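## Task

Place the entire chain bracelet in the rear-left compartment, the bangle in the rear-right one, every ring in the front-right one and every ear stud in the front-center one, each sitting lower than the divider tops. The hinge marks the rear, and left/right are judged standing at the front looking toward the hinge. The box must end up standing upright on the table.

## Robot and tools

ROBOT. Two arms, left_arm and right_arm, each with six joints and a parallel gripper. Joint order, always: waist, shoulder, elbow, wrist pitch, wrist yaw, wrist roll. Nominal joint ranges in radians: waist -2.618 to 3.054, shoulder 0.000 to 3.142, elbow 0.000 to 3.142, wrist pitch -1.571 to 1.571, wrist yaw -1.571 to 1.571, wrist roll -2.094 to 2.094. Real ends may differ by up to 0.059 rad either way.

FRAMES. Scene frame: origin at table-top height halfway between the nominal arm bases, +x points out over the table, +z up, left_arm on the +y side (not the image's left). Calibrated bases: left_arm at (+0.019, +0.328, +0.026) m, quat_wxyz (+1.000, 0, 0, -0.031); right_arm at (+0.041, -0.259, +0.023) m, quat_wxyz (+1.000, 0, 0, +0.028). Each arm's reported hand pose, and its wrist camera pose, are in that arm's own base frame; fixed cameras and the table use the scene frame. Reported hand poses can be a few cm off, worse when stretched out.

ROW FORMAT (used by execute_actions and move). One flat list of 14 numbers covering both arms, even if only one moves: left_arm's six joint angles then its gripper command, then right_arm's six joint angles then its gripper command. Joint numbers are absolute target angles in radians (same scale as the Joint positions line), not offsets. Gripper command runs -1 (closed) to +1 (fully open). A target more than 0.059 rad beyond a nominal end, and further out than the joint currently is, gets the call rejected. Per control step a joint's target is kept within 0.339 rad of its measured angle (waist, shoulder, elbow) or 2.2 rad (wrist joints); if targets would shift the gripper over 200 mm, the arm's targets are pulled back. To keep a joint still, resend its Joint targets value; to keep a gripper as is, resend its current command (0 means half open, not 'no change').

TOOLS.
execute_actions(actions, cameras): actions is a list of actions; each action is a table of 1 to 15 rows, one row per 1/30 s step; if fewer than 15 rows, the last row is held for the rest. An empty list just reports state. cameras selects image sources: omitted, null or ["all"] gives all; [] gives none; names are cam_high, cam_low, cam_left_wrist, cam_right_wrist (each 896x504).
move(target, speed, blend, opening_speed, blocking, cameras): target is one 14-number row or a list of up to 15 rows (absolute joint angles), sharing at most 10 s. Joints travel together, so grippers trace curves, and nothing avoids obstacles or the other arm. speed is rad/s for the joint with the farthest to go, 0.01 to 12.57, default 0.5; one value or one per target. blend, in rad, rounds corners at intermediate targets; 0 stops at each. opening_speed (0.2 or more, per second on the -1..+1 scale) ramps the gripper. blocking=false returns after about 0.5 s while the move continues; a new move takes over from the current point. The result adds a move: line such as done, off_target (resting more than 0.035 rad from target), moving, held or fault, and limits=held if steps were withheld. Done does not mean no contact.
wait(seconds): 0 to 10 s, arms hold their last command; returns early if a running move ends.
stop(): brakes a running move; fast moves need room.
zoom_image(camera, region): region [x0, y0, x1, y1] in pixels of that camera's latest image, origin top-left, at most 504 by 504.
finished_scene(scene): scene number 1 or 2; irreversible, moves on to the next scene.

RESULTS. end_effector_position (m) is the point between finger pads, about 1 cm behind the tips; fingers point along gripper +z and open along y. Joint positions and Joint velocities list each arm's joints, then the gripper opening in metres (0.093 fully open) and its rate. Joint targets shows what the joints are being driven to now. grip_measured uses the -1..+1 scale: pads meet near -0.94, and an object of width w mm reads about -0.94 + 0.0208*w; readings may be up to 0.02 high. To grip a firm flat object, command about 0.24 below its width reading and keep sending that; to release, send well above it. Joint torques are in N m, positive toward larger angles, first three joints wrap at ±28. Other lines: 'joint sent to its limit', 'joint command not followed' (clearance check altered targets), MOTOR HOT at 75 °C, OVER-TEMPERATURE FAULT at 90 °C (that arm folds and idles; at 100 °C it collapses). Camera calibrations (K, distortion, T_world_to_cam) are given per camera; fixed cameras may be shifted a little.

AVOID. Dropping pieces or releasing them while moving, anything leaving the table, tipping the box, fast impacts or strong presses, arm-to-arm contact (including one gripper closing on the other's fingers), and long stretched or loaded holds that heat motors. Loose objects may occasionally be nudged by outside pushes. Time spent thinking lets the simulation run on.

Each tool is called after "Call:" as name(argument=value, ...) on one line, values as JSON.

## Session

Call:
execute_actions(actions=[])

Scene clock: 0.00 s.
left_arm: end_effector_position=(+0.2892, -0.0526, +0.0391) grip_measured=+1.000 end_effector_quat_wxyz=(+0.433, -0.031, +0.899, -0.062) | right_arm: end_effector_position=(+0.2077, +0.1119, +0.1511) grip_measured=+1.000 end_effector_quat_wxyz=(+0.510, -0.067, +0.774, +0.370)
Joint positions: left_arm=[-0.239 1.161 0.199 0.293 -0.104 -0.258 0.093] | right_arm=[0.047 0.214 0.114 -0.162 -0.65 0.382 0.093]
Joint velocities: within noise
Joint torques (N m): no reading
Motor temperatures (°C): left_arm=[28 35 32 37 26 28 27] | right_arm=[30 36 35 35 29 26 27]
Heat: left arm: 37 °C; right arm: 36 °C.
Joint targets: left_arm=[-0.239 1.157 0.210 0.301 -0.104 -0.257] | right_arm=[0.047 0.215 0.123 -0.162 -0.650 0.382]
Tool commands: left_gripper/opening=+1.0 right_gripper/opening=+1.0

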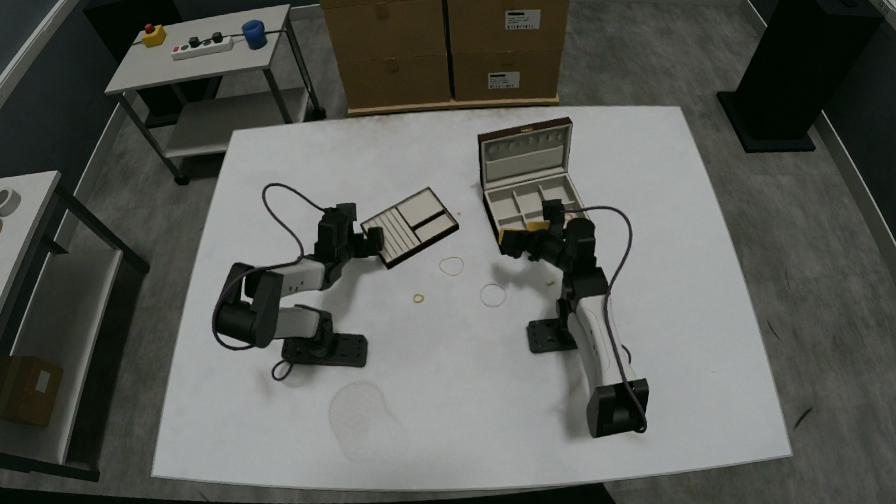

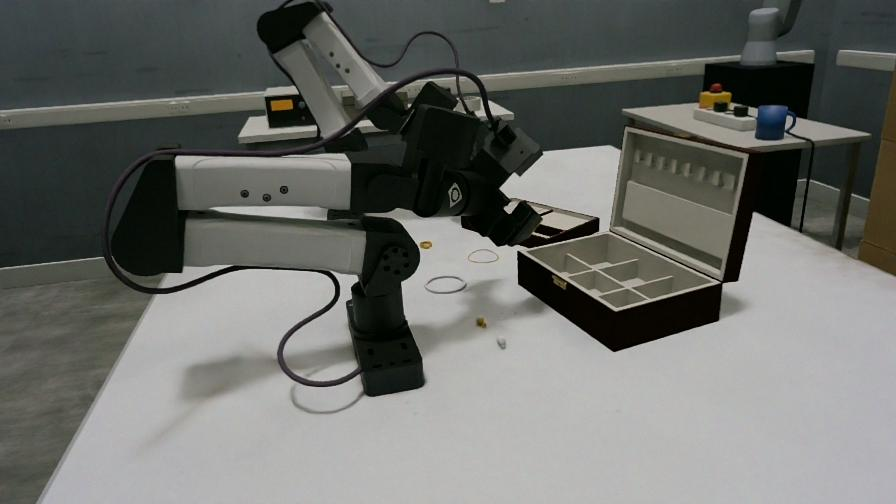

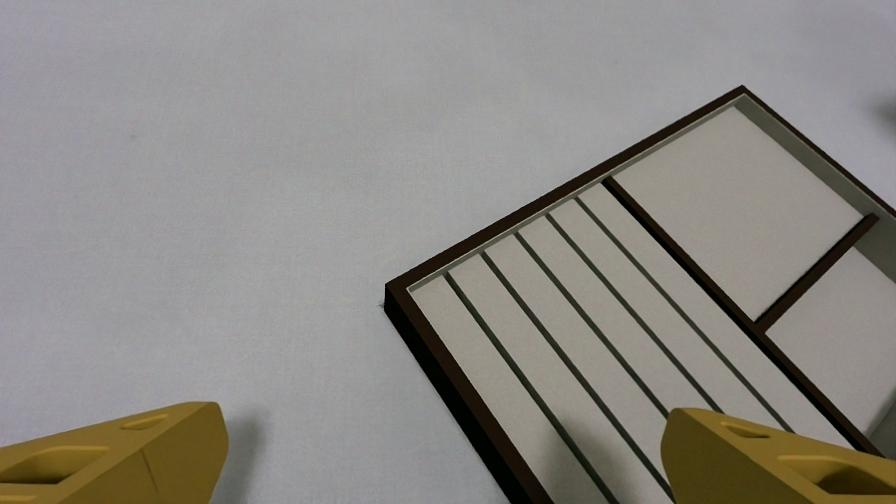

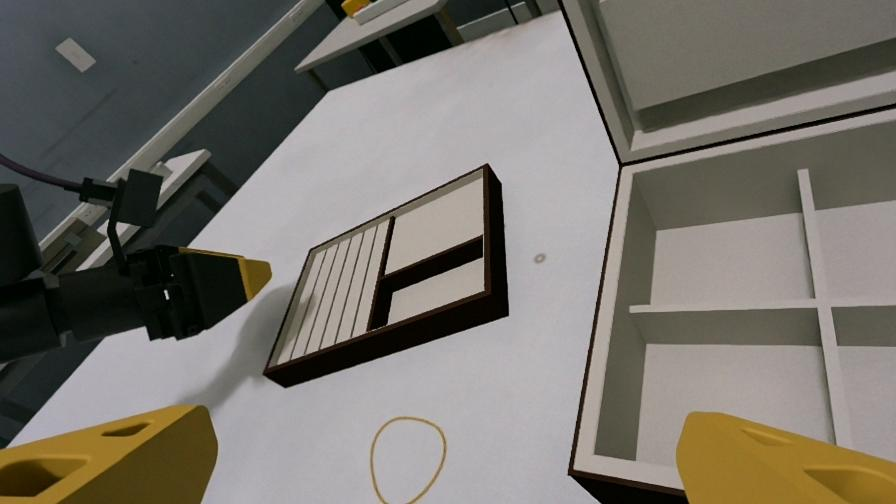

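Call:
move(target=[[-0.239,0.7,0.2,0.3,-0.1,-0.25,1,0.047,0.215,0.12,-0.16,-0.65,0.38,1],[0.6,0.4,0.2,0.0,0,0,1,-1.0,0.215,0.12,-0.16,0,0,1]], speed=0.8)

Call:
zoom_image(camera="cam_high", region=[330, 100, 650, 350])

Call:
zoom_image(camera="cam_low", region=[360, 100, 760, 400])

Scene clock: 53.43 s.
left_arm: end_effector_position=(+0.2200, +0.1505, +0.1755) grip_measured=+1.000 end_effector_quat_wxyz=(+0.601, -0.234, +0.741, +0.185) | right_arm: end_effector_position=(+0.1350, -0.2055, +0.1422) grip_measured=+1.000 end_effector_quat_wxyz=(+0.538, +0.380, +0.696, -0.285)
Joint positions: left_arm=[0.592 0.405 0.199 -0.004 -0.012 -0.01 0.093] | right_arm=[-0.995 0.214 0.114 -0.162 -0.008 0.012 0.093]
Joint torques (N m): left_arm=[0.46 0.47 6.9 2.05 0.19 0.15] | right_arm=[0.05 1.68 8.62 2.29 0.12 -0.04]
Motor temperatures (°C): left_arm=[28 35 36 43 26 28 27] | right_arm=[30 35 43 40 28 26 27]
Heat: left arm: 43 °C; right arm: 43 °C.
Joint targets: left_arm=[0.600 0.400 0.200 0.000 0.000 0.000] | right_arm=[-1.000 0.215 0.120 -0.160 0.000 0.000]
move: done
cam_left_wrist: T_world_to_cam=[[0.572826, -0.819459, 0.0189187, -0.00585962], [-0.458839, -0.339697, -0.821019, 0.338141], [0.679218, 0.461621, -0.570587, -0.037985], [0, 0, 0, 1]] pos_world=[0.184309, 0.127598, 0.256057]
cam_right_wrist: T_world_to_cam=[[-0.829627, -0.558238, -0.00948102, -0.00207894], [-0.358337, 0.545412, -0.757707, 0.307577], [0.428152, -0.625217, -0.652526, -0.0170598], [0, 0, 0, 1]] pos_world=[0.115795, -0.179583, 0.221901]

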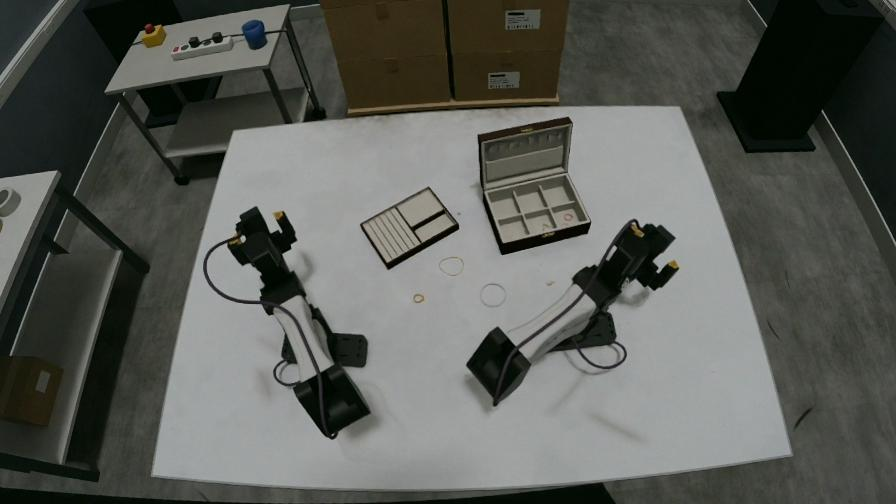

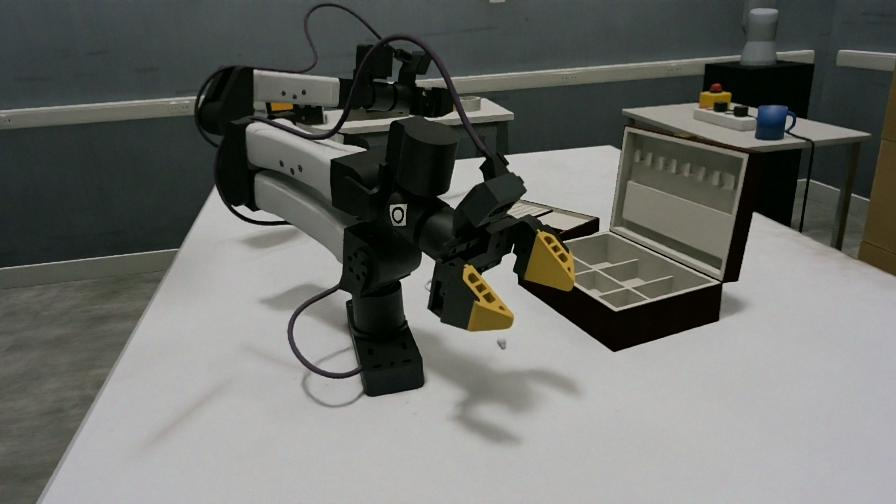

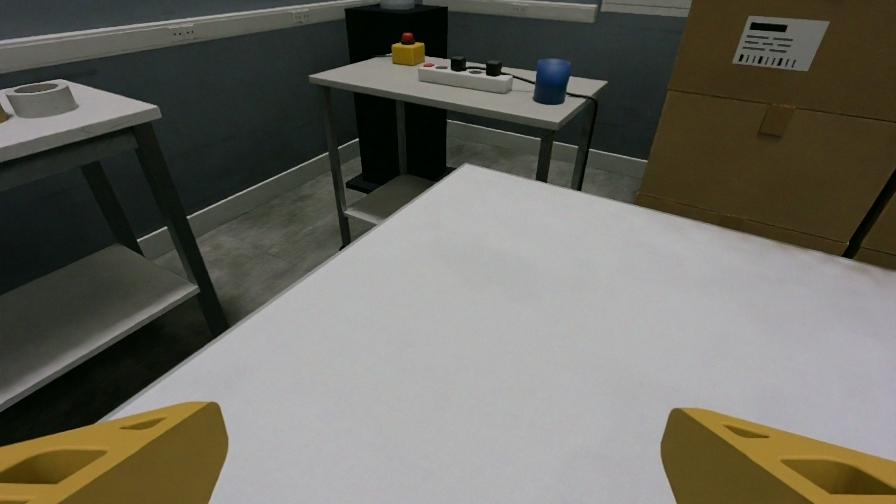

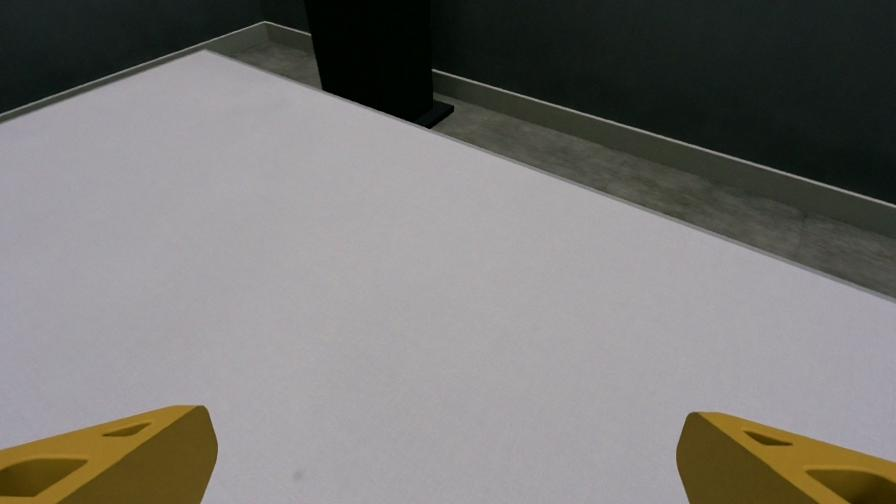

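Scaled by 1.575 (camera's finer frame: 1280x720).

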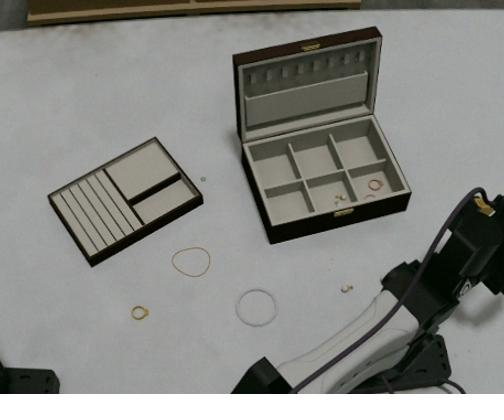

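Scaled by 1.260 (camera's finer frame: 1280x720).

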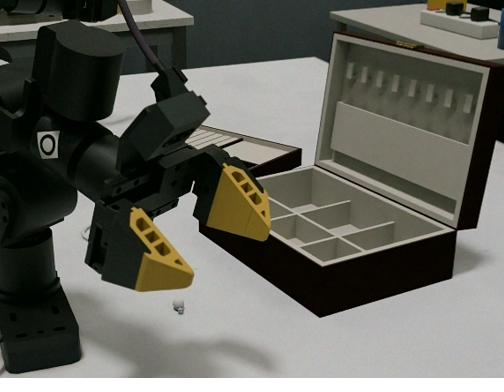

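Call:
zoom_image(camera="cam_high", region=[500, 180, 600, 300])

Call:
zoom_image(camera="cam_high", region=[400, 200, 520, 320])

Call:
zoom_image(camera="cam_low", region=[400, 200, 560, 360])

Scaled by 4.200 (camera's finer frame: 1280x720).

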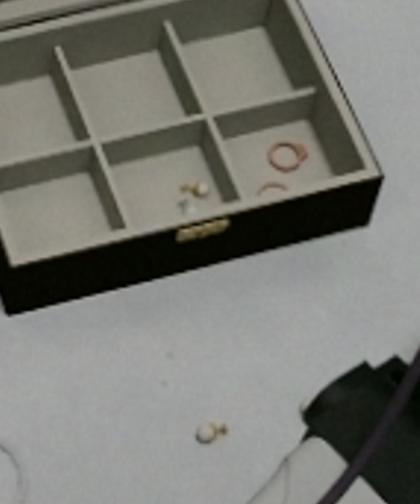

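Scaled by 4.200 (camera's finer frame: 1280x720).

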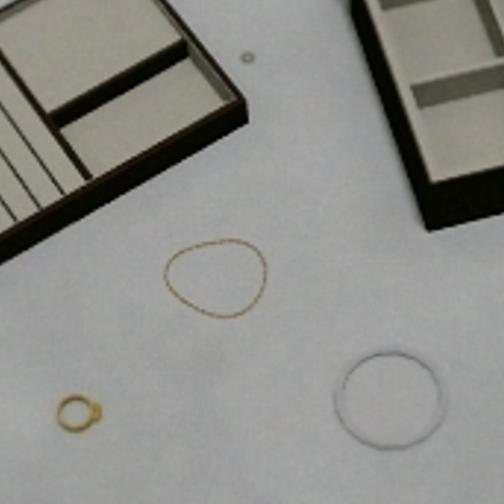

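Scaled by 3.150 (camera's finer frame: 1280x720).

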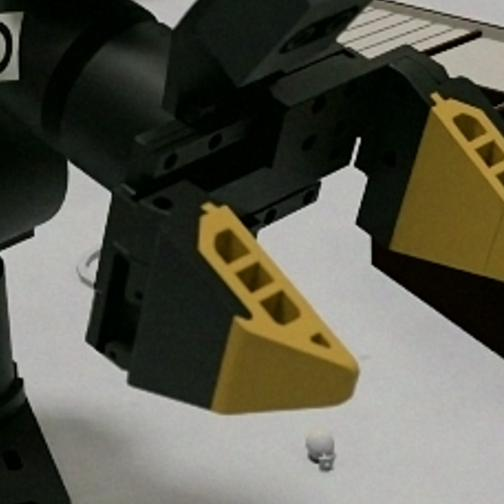

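Call:
move(target=[0.6,0.4,0.2,0.0,0,0,1,0.15,1.448,1.716,-1.47,0,0,1], speed=0.8)

Call:
zoom_image(camera="cam_right_wrist", region=[392, 0, 896, 504])

Call:
zoom_image(camera="cam_right_wrist", region=[0, 0, 504, 504])

Call:
zoom_image(camera="cam_low", region=[380, 200, 580, 400])

Scene clock: 77.23 s.
left_arm: end_effector_position=(+0.2199, +0.1504, +0.1750) grip_measured=+1.000 end_effector_quat_wxyz=(+0.600, -0.234, +0.742, +0.185) | right_arm: end_effector_position=(+0.2925, +0.0436, +0.2683) grip_measured=+1.000 end_effector_quat_wxyz=(+0.183, -0.067, +0.981, +0.015)
Joint positions: left_arm=[0.592 0.405 0.199 -0.006 -0.012 -0.009 0.093] | right_arm=[0.147 1.442 1.694 -1.454 -0.002 0.01 0.093]
Joint torques (N m): left_arm=[0.46 0.46 6.9 2.04 0.18 0.12] | right_arm=[0.76 -5.05 8.42 0.93 0.04 -0.06]
Heat: left arm: 46 °C; right arm: 44 °C.
Joint targets: left_arm=[0.600 0.400 0.200 0.000 0.000 0.000] | right_arm=[0.150 1.448 1.716 -1.470 0.000 0.000]
move: done
cam_left_wrist: T_world_to_cam=[[0.572379, -0.819795, 0.0178318, -0.00564748], [-0.460798, -0.339564, -0.819976, 0.338028], [0.678267, 0.461121, -0.57212, -0.0376152], [0, 0, 0, 1]] pos_world=[0.184508, 0.127498, 0.255755]
cam_right_wrist: T_world_to_cam=[[0.147226, -0.989022, -0.0126711, 0.00270447], [-0.985712, -0.147769, 0.0808428, 0.312294], [-0.0818277, 0.000587882, -0.996646, 0.367749], [0, 0, 0, 1]] pos_world=[0.337526, 0.0486059, 0.341303]

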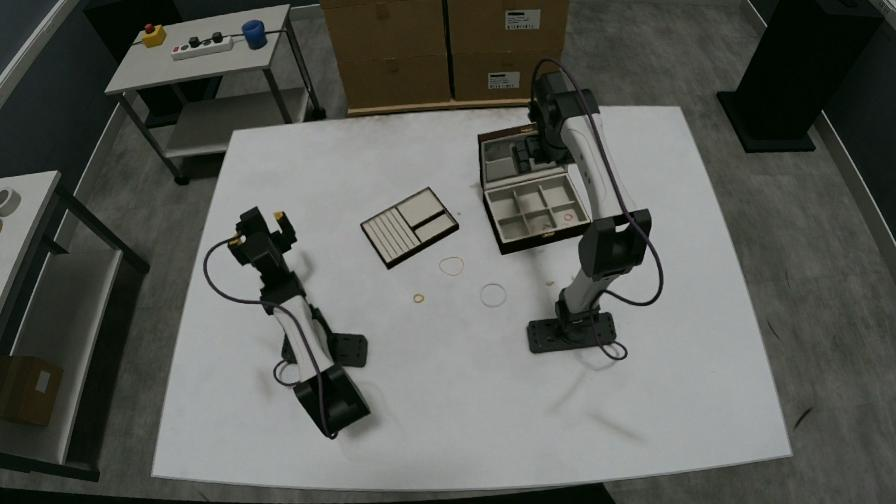

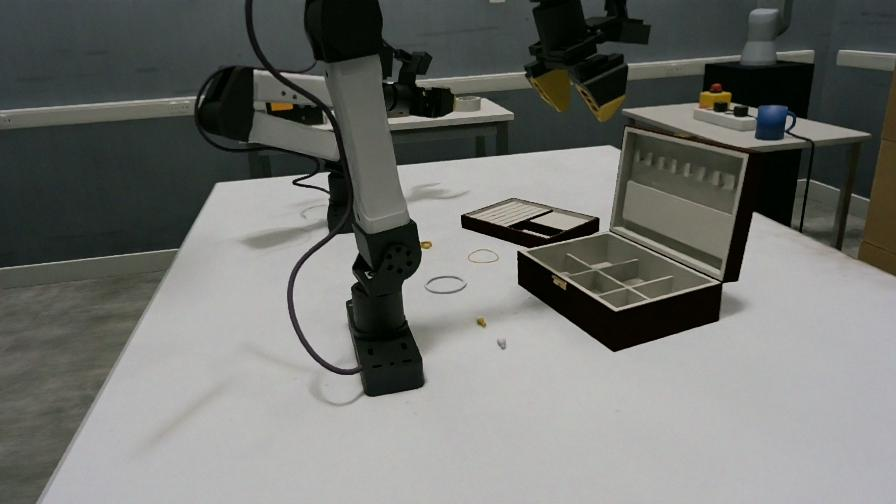

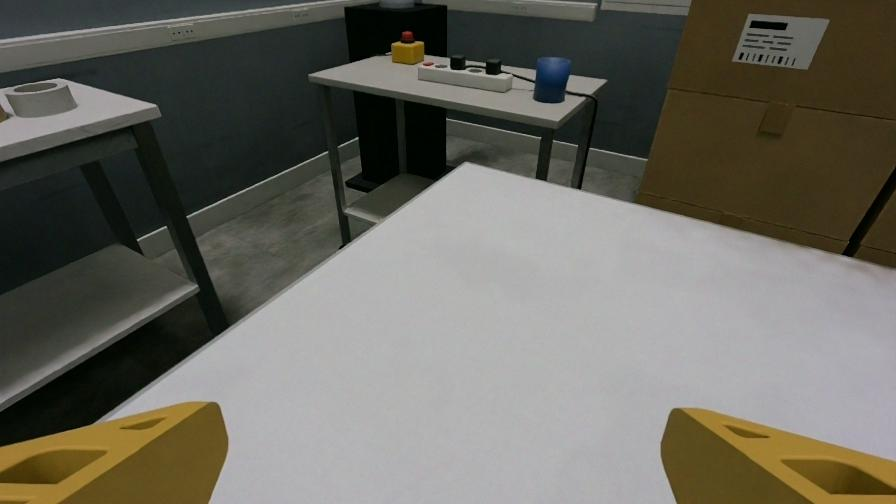

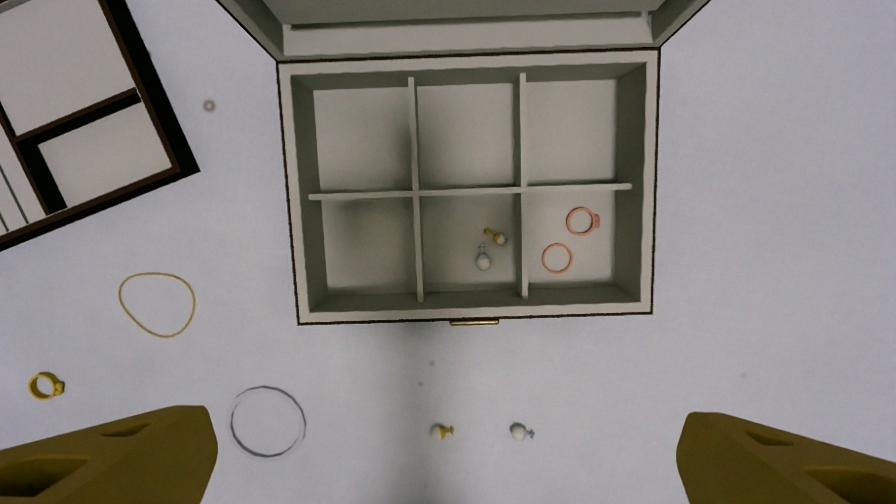

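Scaled by 1.000.

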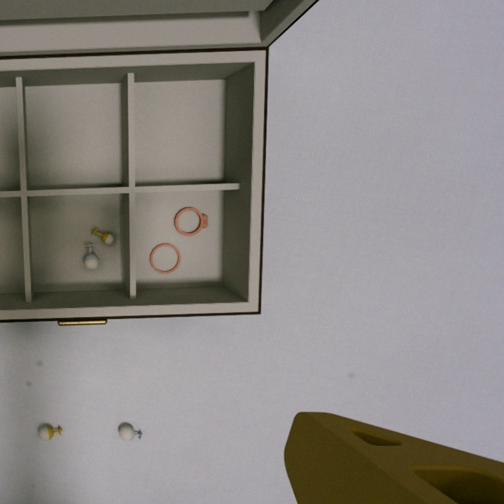

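Scaled by 1.000.

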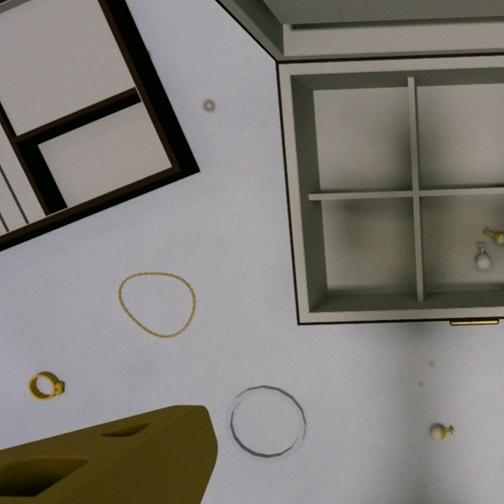

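Scaled by 2.520 (camera's finer frame: 1280x720).

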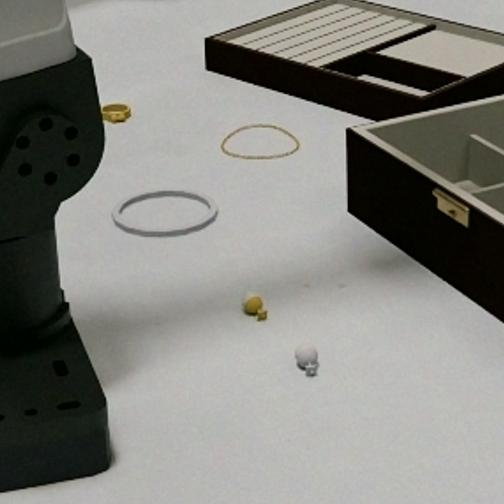

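Call:
move(target=[0.6,0.4,0.2,0.0,0,0,1,0.2,1.164,0.756,-1.153,0,0,0], speed=0.8, cameras=["cam_right_wrist","cam_low"])

Call:
zoom_image(camera="cam_right_wrist", region=[300, 80, 700, 480])

Scene clock: 159.53 s.
left_arm: end_effector_position=(+0.2199, +0.1504, +0.1749) grip_measured=+1.000 end_effector_quat_wxyz=(+0.600, -0.234, +0.742, +0.185) | right_arm: end_effector_position=(+0.1596, +0.0316, +0.0705) grip_measured=+0.002 end_effector_quat_wxyz=(-0.009, -0.092, +0.996, +0.000)
Joint positions: left_arm=[0.592 0.405 0.199 -0.006 -0.012 -0.009 0.093] | right_arm=[0.194 1.178 0.76 -1.172 -0.002 0.01 0.045]
Joint torques (N m): left_arm=[0.46 0.47 6.9 2.05 0.18 0.12] | right_arm=[1.02 -4.18 5.85 0.48 0.04 -0.05]
Motor temperatures (°C): left_arm=[27 34 39 49 26 27 27] | right_arm=[30 38 43 36 27 26 27]
Heat: left arm: 49 °C; right arm: 43 °C.
Joint targets: left_arm=[0.600 0.400 0.200 0.000 0.000 0.000] | right_arm=[0.200 1.164 0.756 -1.153 0.000 0.000]
move: done
cam_right_wrist: T_world_to_cam=[[0.188621, -0.981975, -0.0121373, 0.00108662], [-0.875162, -0.173686, 0.45158, 0.152587], [-0.445548, -0.0745555, -0.892148, 0.212756], [0, 0, 0, 1]] pos_world=[0.228127, 0.0434315, 0.120918]
Images, in order (width x height): cam_low 896x504, cam_right_wrist 896x504.

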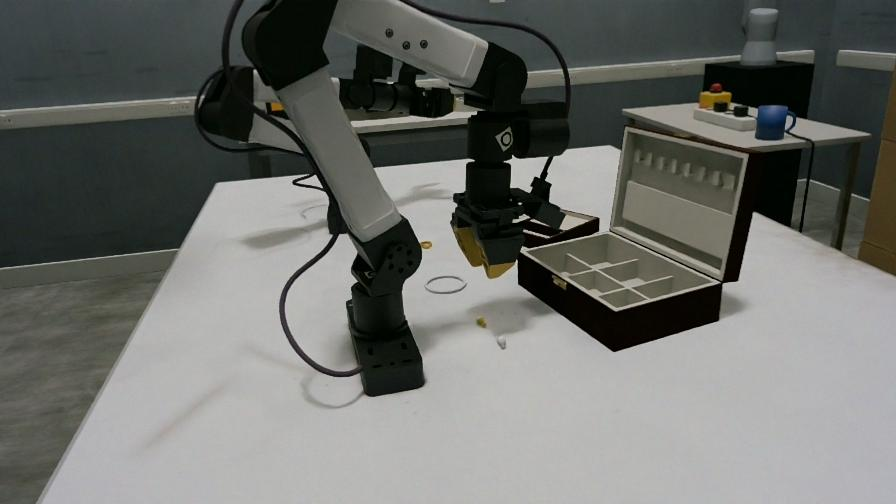

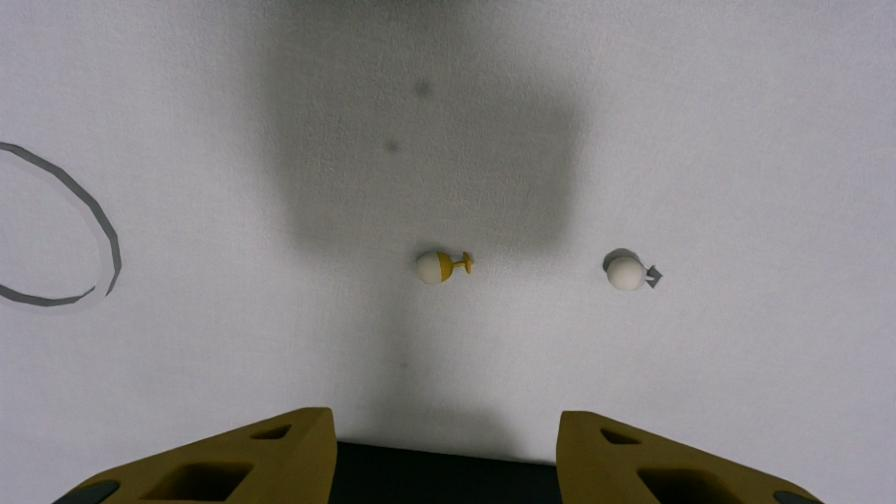

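Scaled by 1.260 (camera's finer frame: 1280x720).

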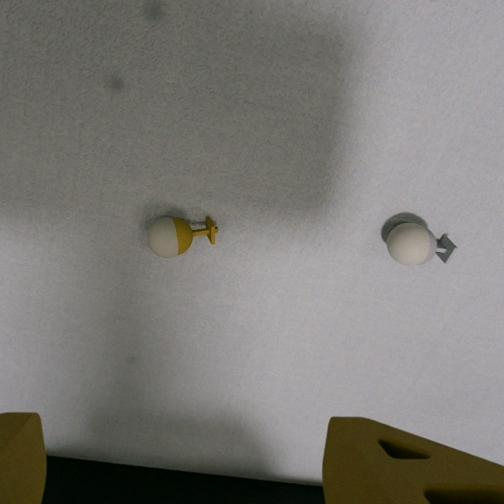

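Call:
move(target=[0.6,0.4,0.2,0.0,0,0,1,0.210,1.2,0.52,-0.875,0,0,0], speed=0.6, cameras=["cam_right_wrist"])

Scene clock: 172.63 s.
left_arm: end_effector_position=(+0.2199, +0.1504, +0.1749) grip_measured=+1.000 end_effector_quat_wxyz=(+0.600, -0.234, +0.742, +0.185) | right_arm: end_effector_position=(+0.1501, +0.0314, +0.0115) grip_measured=+0.002 end_effector_quat_wxyz=(+0.002, -0.097, +0.995, +0.001)
Joint positions: left_arm=[0.592 0.405 0.199 -0.006 -0.012 -0.009 0.093] | right_arm=[0.204 1.194 0.524 -0.896 -0.002 0.01 0.045]
Joint torques (N m): left_arm=[0.46 0.47 6.91 2.05 0.18 0.12] | right_arm=[1.01 -2.06 5.45 0.56 0.04 -0.05]
Heat: left arm: 49 °C; right arm: 42 °C.
Joint targets: left_arm=[0.600 0.400 0.200 0.000 0.000 0.000] | right_arm=[0.210 1.200 0.520 -0.875 0.000 0.000]
move: done
cam_right_wrist: T_world_to_cam=[[0.199044, -0.979915, -0.0122006, 0.000267132], [-0.883405, -0.184802, 0.430633, 0.172718], [-0.424238, -0.0749366, -0.902445, 0.152846], [0, 0, 0, 1]] pos_world=[0.21737, 0.0436342, 0.0635607]

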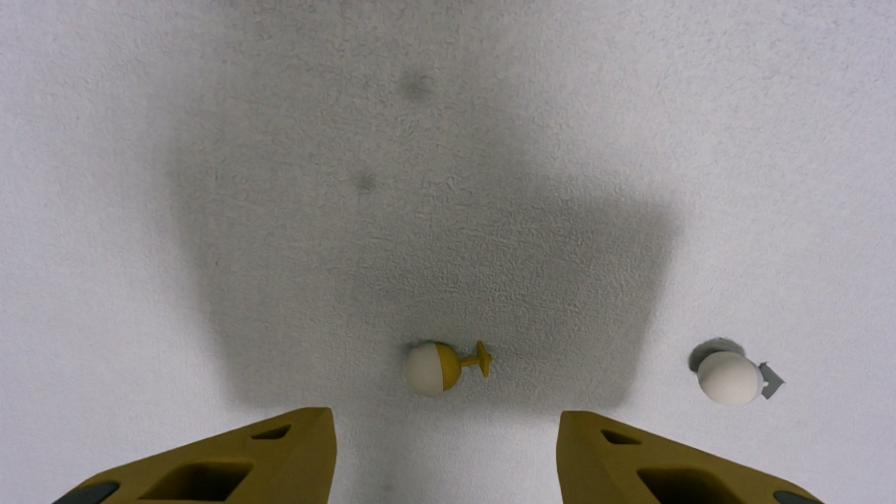

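Call:
move(target=[[0.6,0.4,0.2,0.0,0,0,1,0.211,1.265,0.442,-0.738,0,0,0],[0.6,0.4,0.2,0.0,0,0,1,0.211,1.265,0.442,-0.738,0,0,-1]], speed=0.4, opening_speed=1.0, cameras=["cam_right_wrist","cam_low"])

Scene clock: 187.70 s.
left_arm: end_effector_position=(+0.2199, +0.1504, +0.1749) grip_measured=+1.000 end_effector_quat_wxyz=(+0.600, -0.234, +0.742, +0.185) | right_arm: end_effector_position=(+0.1461, +0.0321, -0.0075) grip_measured=-0.761 end_effector_quat_wxyz=(-0.006, -0.099, +0.995, +0.004)
Joint positions: left_arm=[0.592 0.405 0.199 -0.006 -0.012 -0.009 0.093] | right_arm=[0.206 1.243 0.468 -0.806 -0.009 0.007 0.009]
Joint torques (N m): left_arm=[0.46 0.46 6.91 2.05 0.18 0.12] | right_arm=[0.9 -0.58 3.1 1.03 0.11 -0.02]
Heat: left arm: 50 °C; right arm: 42 °C.
Joint targets: left_arm=[0.600 0.400 0.200 0.000 0.000 0.000] | right_arm=[0.211 1.265 0.442 -0.738 0.000 0.000]
move: off_target (right_arm); target 2's new numbers were sent with right_arm's wrist pitch 0.078 rad from that target; right_arm: the wrist pitch is farthest, 0.068 rad from its target
cam_right_wrist: T_world_to_cam=[[0.203611, -0.978852, -0.019767, 0.000878509], [-0.875589, -0.19109, 0.443653, 0.17666], [-0.438048, -0.0730249, -0.895981, 0.136001], [0, 0, 0, 1]] pos_world=[0.214078, 0.0445495, 0.0434956]
Images, in order (width x height): cam_low 896x504, cam_right_wrist 896x504.

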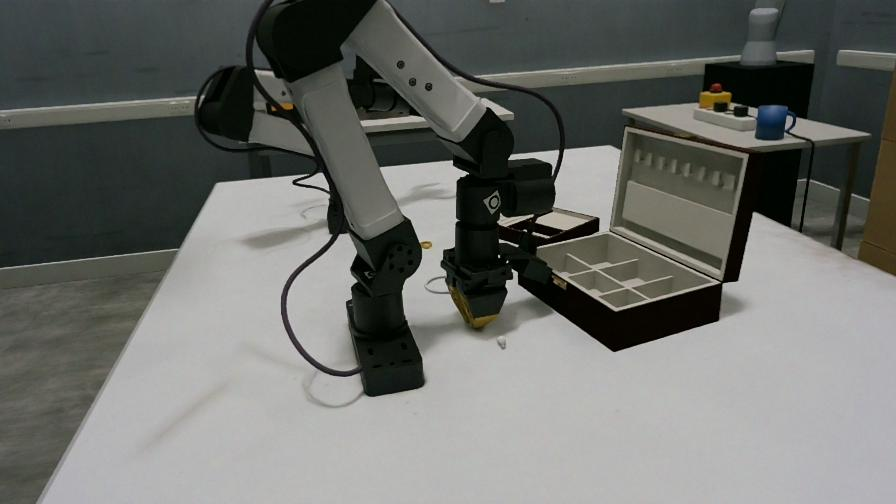

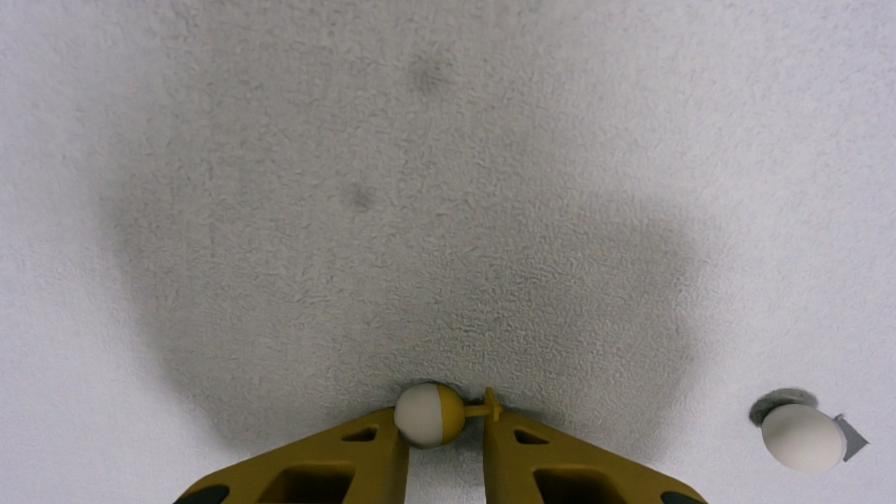

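Call:
move(target=[[0.6,0.4,0.2,0.0,0,0,1,0.211,1.24,0.470,-0.79,0,0,-0.3],[0.6,0.4,0.2,0.0,0,0,1,0.211,1.254,0.478,-0.778,0,0,-0.3],[0.6,0.4,0.2,0.0,0,0,1,0.211,1.254,0.478,-0.778,0,0,-1]], speed=0.3, opening_speed=1.0, cameras=["cam_right_wrist"])

Scene clock: 208.70 s.
left_arm: end_effector_position=(+0.2199, +0.1504, +0.1749) grip_measured=+1.000 end_effector_quat_wxyz=(+0.600, -0.234, +0.742, +0.185) | right_arm: end_effector_position=(+0.1464, +0.0312, -0.0071) grip_measured=-0.756 end_effector_quat_wxyz=(-0.005, -0.100, +0.995, +0.001)
Joint positions: left_arm=[0.592 0.405 0.199 -0.006 -0.012 -0.009 0.093] | right_arm=[0.207 1.242 0.469 -0.808 -0.003 0.007 0.009]
Joint torques (N m): left_arm=[0.44 0.46 6.91 2.05 0.18 0.13] | right_arm=[0.84 -1.57 6.34 0.64 0.05 -0.02]
Heat: left arm: 50 °C; right arm: 40 °C.
Joint targets: left_arm=[0.600 0.400 0.200 0.000 0.000 0.000] | right_arm=[0.211 1.254 0.478 -0.778 0.000 0.000]
move: done
cam_right_wrist: T_world_to_cam=[[0.204427, -0.978791, -0.013337, -0.000142801], [-0.876002, -0.189005, 0.443731, 0.176511], [-0.43684, -0.0790273, -0.896061, 0.13651], [0, 0, 0, 1]] pos_world=[0.214286, 0.0440097, 0.0439961]

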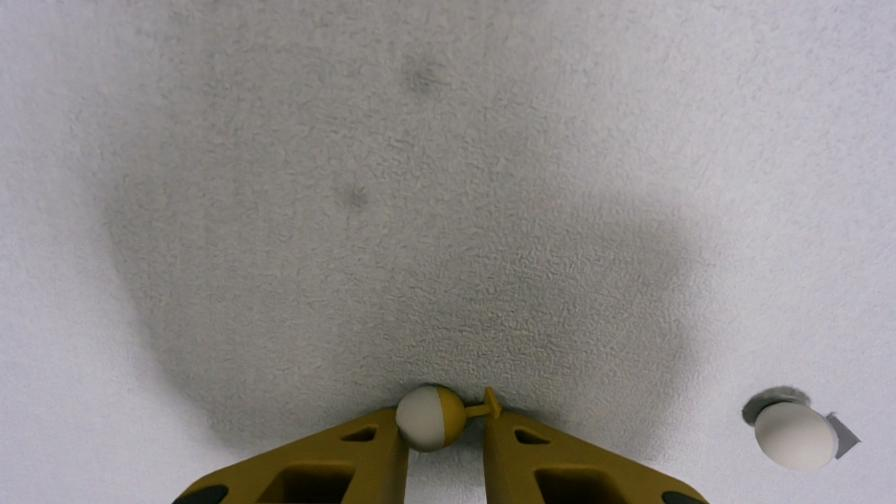

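Call:
move(target=[0.6,0.4,0.2,0.0,0,0,1,0.2,1.2,0.65,-1.02,0,0,-1], speed=0.3, cameras=["cam_right_wrist"])

Scene clock: 216.23 s.
left_arm: end_effector_position=(+0.2199, +0.1504, +0.1749) grip_measured=+1.000 end_effector_quat_wxyz=(+0.600, -0.234, +0.742, +0.185) | right_arm: end_effector_position=(+0.1572, +0.0335, +0.0339) grip_measured=-0.778 end_effector_quat_wxyz=(-0.009, -0.100, +0.995, +0.001)
Joint positions: left_arm=[0.592 0.405 0.199 -0.006 -0.012 -0.009 0.093] | right_arm=[0.207 1.212 0.631 -1.007 -0.003 0.007 0.008]
Joint torques (N m): left_arm=[0.46 0.47 6.9 2.05 0.18 0.12] | right_arm=[-0.09 -4.11 7.83 0.19 0.05 -0.02]
Heat: left arm: 50 °C; right arm: 40 °C.
Joint targets: left_arm=[0.600 0.400 0.200 0.000 0.000 0.000] | right_arm=[0.200 1.200 0.650 -1.020 0.000 0.000]
move: done
cam_right_wrist: T_world_to_cam=[[0.204327, -0.978812, -0.0133122, 0.000456731], [-0.872698, -0.188302, 0.450489, 0.167539], [-0.443451, -0.0804294, -0.892683, 0.179105], [0, 0, 0, 1]] pos_world=[0.225542, 0.0464003, 0.0844151]

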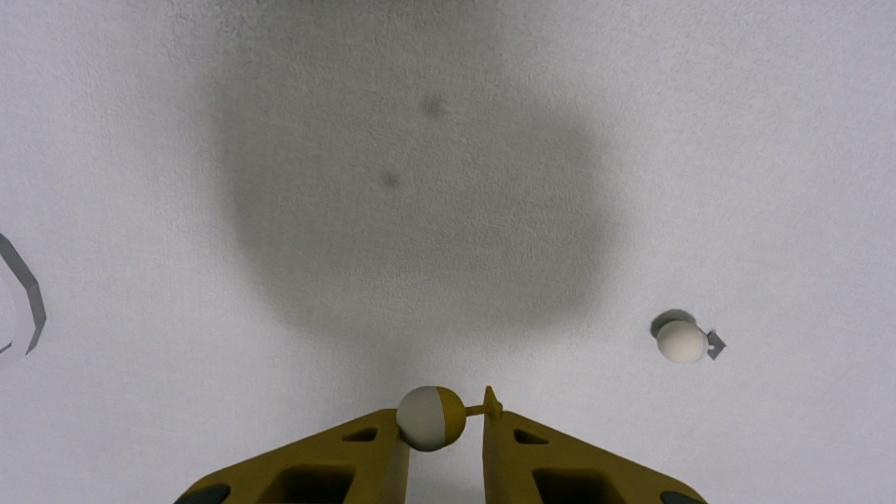

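Call:
move(target=[[0.6,0.4,0.2,0.0,0,0,1,0.2,1.112,0.823,-1.254,0,0,-1],[0.6,0.4,0.2,0.0,0,0,1,0.155,1.69,1.315,-1.16,0,0,-1]], speed=0.6, blend=0.1, cameras=["cam_right_wrist","cam_low"])

Scene clock: 234.87 s.
left_arm: end_effector_position=(+0.2199, +0.1504, +0.1749) grip_measured=+1.000 end_effector_quat_wxyz=(+0.600, -0.234, +0.742, +0.185) | right_arm: end_effector_position=(+0.2963, +0.0485, +0.0955) grip_measured=-0.779 end_effector_quat_wxyz=(+0.003, -0.077, +0.997, +0.002)
Joint positions: left_arm=[0.592 0.405 0.199 -0.006 -0.012 -0.009 0.093] | right_arm=[0.161 1.682 1.291 -1.173 -0.003 0.007 0.008]
Joint torques (N m): left_arm=[0.44 0.46 6.91 2.05 0.18 0.12] | right_arm=[-0.01 -7.35 8.58 0.5 0.05 -0.03]
Heat: left arm: 51 °C; right arm: 42 °C.
Joint targets: left_arm=[0.600 0.400 0.200 0.000 0.000 0.000] | right_arm=[0.155 1.690 1.315 -1.160 0.000 0.000]
move: done
cam_right_wrist: T_world_to_cam=[[0.159288, -0.987142, -0.0133694, 0.0012911], [-0.890888, -0.149565, 0.428893, 0.269599], [-0.425378, -0.0564069, -0.903256, 0.291465], [0, 0, 0, 1]] pos_world=[0.36396, 0.0580377, 0.147656]
Images, in order (width x height): cam_low 896x504, cam_right_wrist 896x504.

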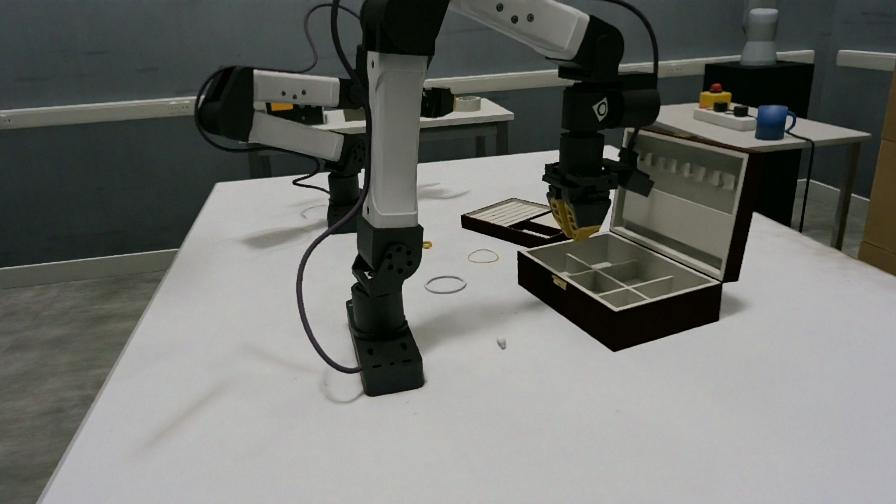

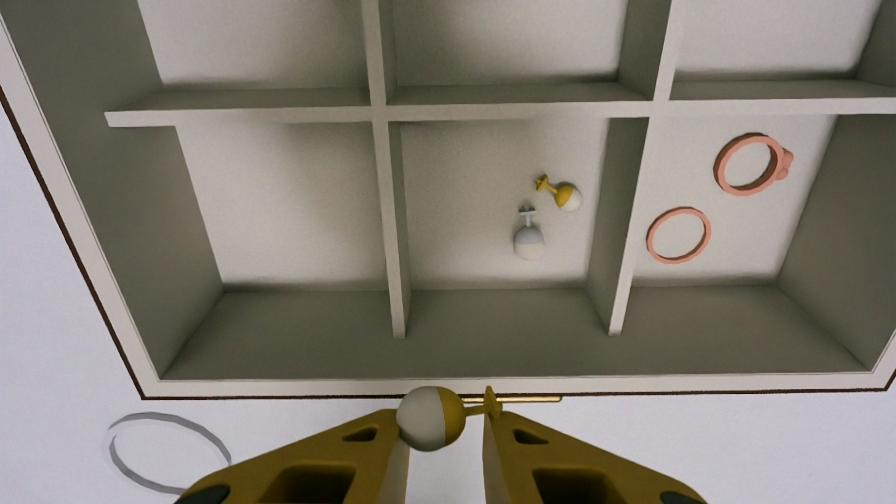

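Call:
move(target=[[0.6,0.4,0.2,0.0,0,0,1,0.133,1.753,1.375,-1.17,0,0,-1],[0.6,0.4,0.2,0.0,0,0,1,0.133,1.848,1.143,-0.846,0,0,-1],[0.6,0.4,0.2,0.0,0,0,1,0.133,1.848,1.143,-0.846,0,0,-0.6],[0.6,0.4,0.2,0.0,0,0,1,0.133,1.753,1.375,-1.17,0,0,-0.6]], speed=0.4, opening_speed=0.8, cameras=["cam_right_wrist","cam_low"])

Scene clock: 265.30 s.
left_arm: end_effector_position=(+0.2199, +0.1504, +0.1749) grip_measured=+1.000 end_effector_quat_wxyz=(+0.600, -0.234, +0.742, +0.185) | right_arm: end_effector_position=(+0.3184, +0.0415, +0.0846) grip_measured=-0.599 end_effector_quat_wxyz=(-0.002, -0.063, +0.998, -0.005)
Joint positions: left_arm=[0.592 0.405 0.199 -0.006 -0.012 -0.009 0.093] | right_arm=[0.134 1.776 1.357 -1.156 0.009 0.007 0.016]
Joint torques (N m): left_arm=[0.46 0.47 6.91 2.05 0.18 0.13] | right_arm=[0.38 -11.21 7.99 0.21 -0.06 -0.03]
Heat: left arm: 52 °C; right arm: 44 °C.
Joint targets: left_arm=[0.600 0.400 0.200 0.000 0.000 0.000] | right_arm=[0.133 1.753 1.375 -1.170 0.000 0.000]
move: done; target 3's new numbers were sent with right_arm's wrist pitch 0.043 rad from that target
cam_right_wrist: T_world_to_cam=[[0.133194, -0.991089, -0.00146928, -0.00183039], [-0.890764, -0.120361, 0.438237, 0.290783], [-0.434509, -0.0570618, -0.898858, 0.29328], [0, 0, 0, 1]] pos_world=[0.386696, 0.04992, 0.136182]
Images, in order (width x height): cam_low 896x504, cam_right_wrist 896x504.

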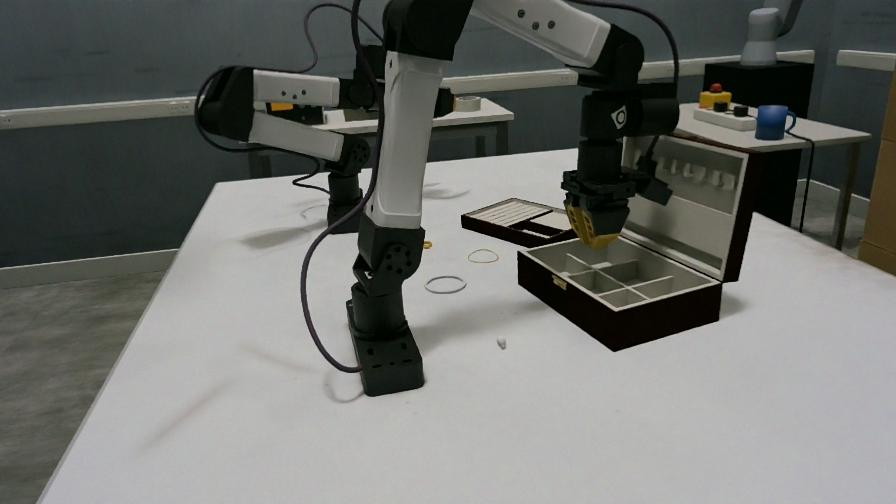

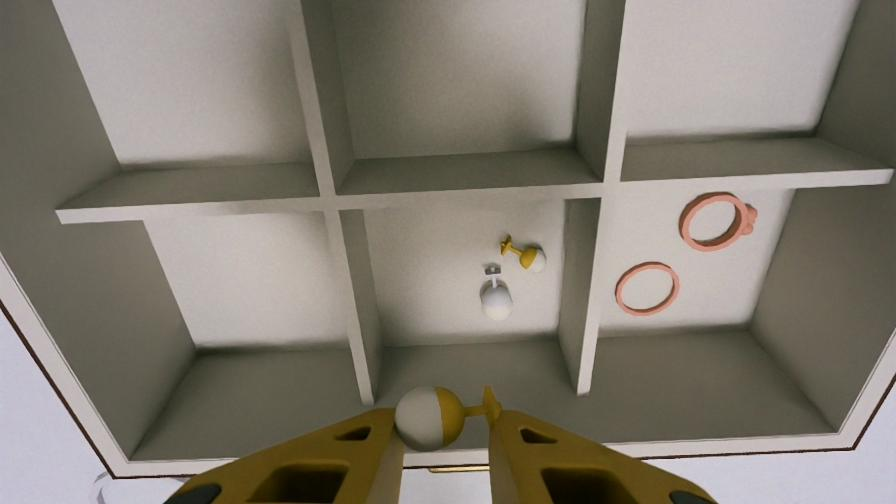

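Call:
move(target=[[0.6,0.4,0.2,0.0,0,0,1,0.133,1.848,1.143,-0.846,0,0,-0.6],[0.6,0.4,0.2,0.0,0,0,1,0.133,1.848,1.143,-0.846,0,0,-0.25],[0.6,0.4,0.2,0.0,0,0,1,0.133,1.743,1.385,-1.17,0,0,-0.25]], speed=0.4, opening_speed=0.8, cameras=["cam_right_wrist"])

Scene clock: 276.47 s.
left_arm: end_effector_position=(+0.2199, +0.1504, +0.1749) grip_measured=+1.000 end_effector_quat_wxyz=(+0.600, -0.234, +0.742, +0.185) | right_arm: end_effector_position=(+0.3218, +0.0395, +0.0902) grip_measured=-0.252 end_effector_quat_wxyz=(+0.008, -0.062, +0.998, -0.005)
Joint positions: left_arm=[0.592 0.405 0.199 -0.006 -0.012 -0.009 0.093] | right_arm=[0.127 1.766 1.367 -1.156 0.01 0.004 0.033]
Joint torques (N m): left_arm=[0.44 0.46 6.93 2.05 0.18 0.12] | right_arm=[0.95 -11.12 8.05 0.24 -0.07 0.02]
Heat: left arm: 52 °C; right arm: 43 °C.
Joint targets: left_arm=[0.600 0.400 0.200 0.000 0.000 0.000] | right_arm=[0.133 1.743 1.385 -1.170 0.000 0.000]
move: done; target 2's new numbers were sent with right_arm's wrist pitch 0.047 rad from that target
cam_right_wrist: T_world_to_cam=[[0.130146, -0.991495, 0.000104626, -0.0035145], [-0.89978, -0.118063, 0.420068, 0.295515], [-0.416482, -0.0547644, -0.907493, 0.294515], [0, 0, 0, 1]] pos_world=[0.389016, 0.0475338, 0.143135]

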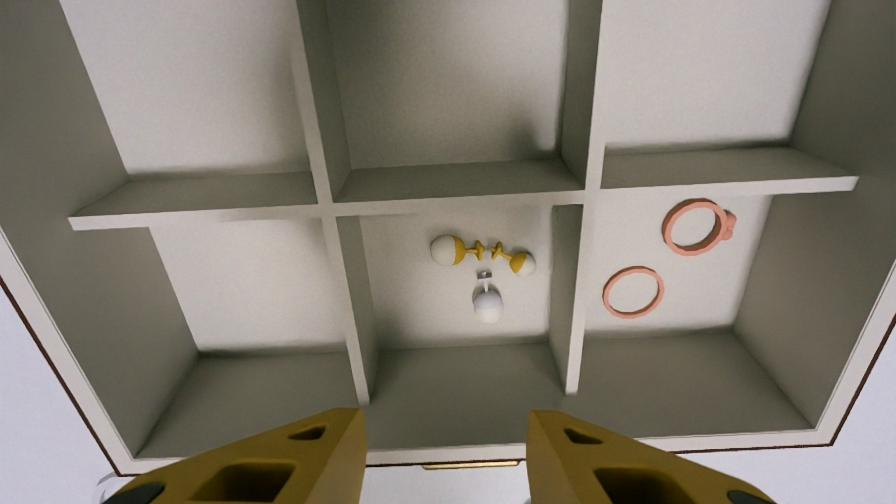

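Call:
move(target=[[0.6,0.4,0.2,0.0,0,0,1,-0.1,1.112,0.823,-1.254,0,0,-0.2],[0.6,0.4,0.2,0.0,0,0,1,-0.226,1.187,0.684,-1.038,0,0,-0.2]], speed=0.7, blend=0.1, cameras=["cam_right_wrist"])

Scene clock: 296.47 s.
left_arm: end_effector_position=(+0.2199, +0.1504, +0.1749) grip_measured=+1.000 end_effector_quat_wxyz=(+0.600, -0.234, +0.742, +0.185) | right_arm: end_effector_position=(+0.1645, -0.0381, +0.0522) grip_measured=-0.202 end_effector_quat_wxyz=(+0.009, +0.112, +0.994, -0.004)
Joint positions: left_arm=[0.592 0.405 0.199 -0.006 -0.012 -0.009 0.093] | right_arm=[-0.221 1.182 0.689 -1.058 0.007 0.004 0.036]
Joint torques (N m): left_arm=[0.46 0.47 6.91 2.05 0.18 0.12] | right_arm=[0.06 -2.43 5.79 0.6 -0.04 0.02]
Motor temperatures (°C): left_arm=[27 33 40 52 26 27 27] | right_arm=[30 43 42 32 27 26 28]
Heat: left arm: 52 °C; right arm: 43 °C.
Joint targets: left_arm=[0.600 0.400 0.200 0.000 0.000 0.000] | right_arm=[-0.226 1.187 0.684 -1.038 0.000 0.000]
move: done
cam_right_wrist: T_world_to_cam=[[-0.215967, -0.976395, -0.00338354, -0.00227876], [-0.887661, 0.194895, 0.417223, 0.170954], [-0.406715, 0.09311, -0.908798, 0.194389], [0, 0, 0, 1]] pos_world=[0.230317, -0.0536424, 0.105327]

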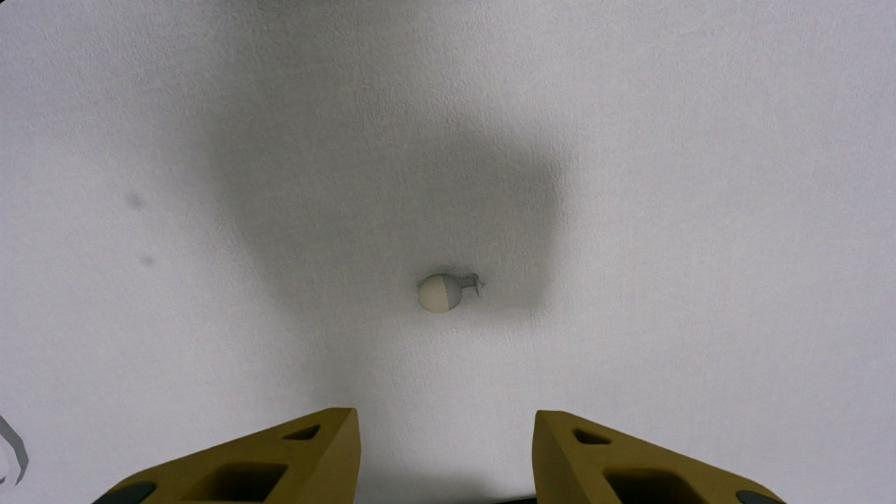

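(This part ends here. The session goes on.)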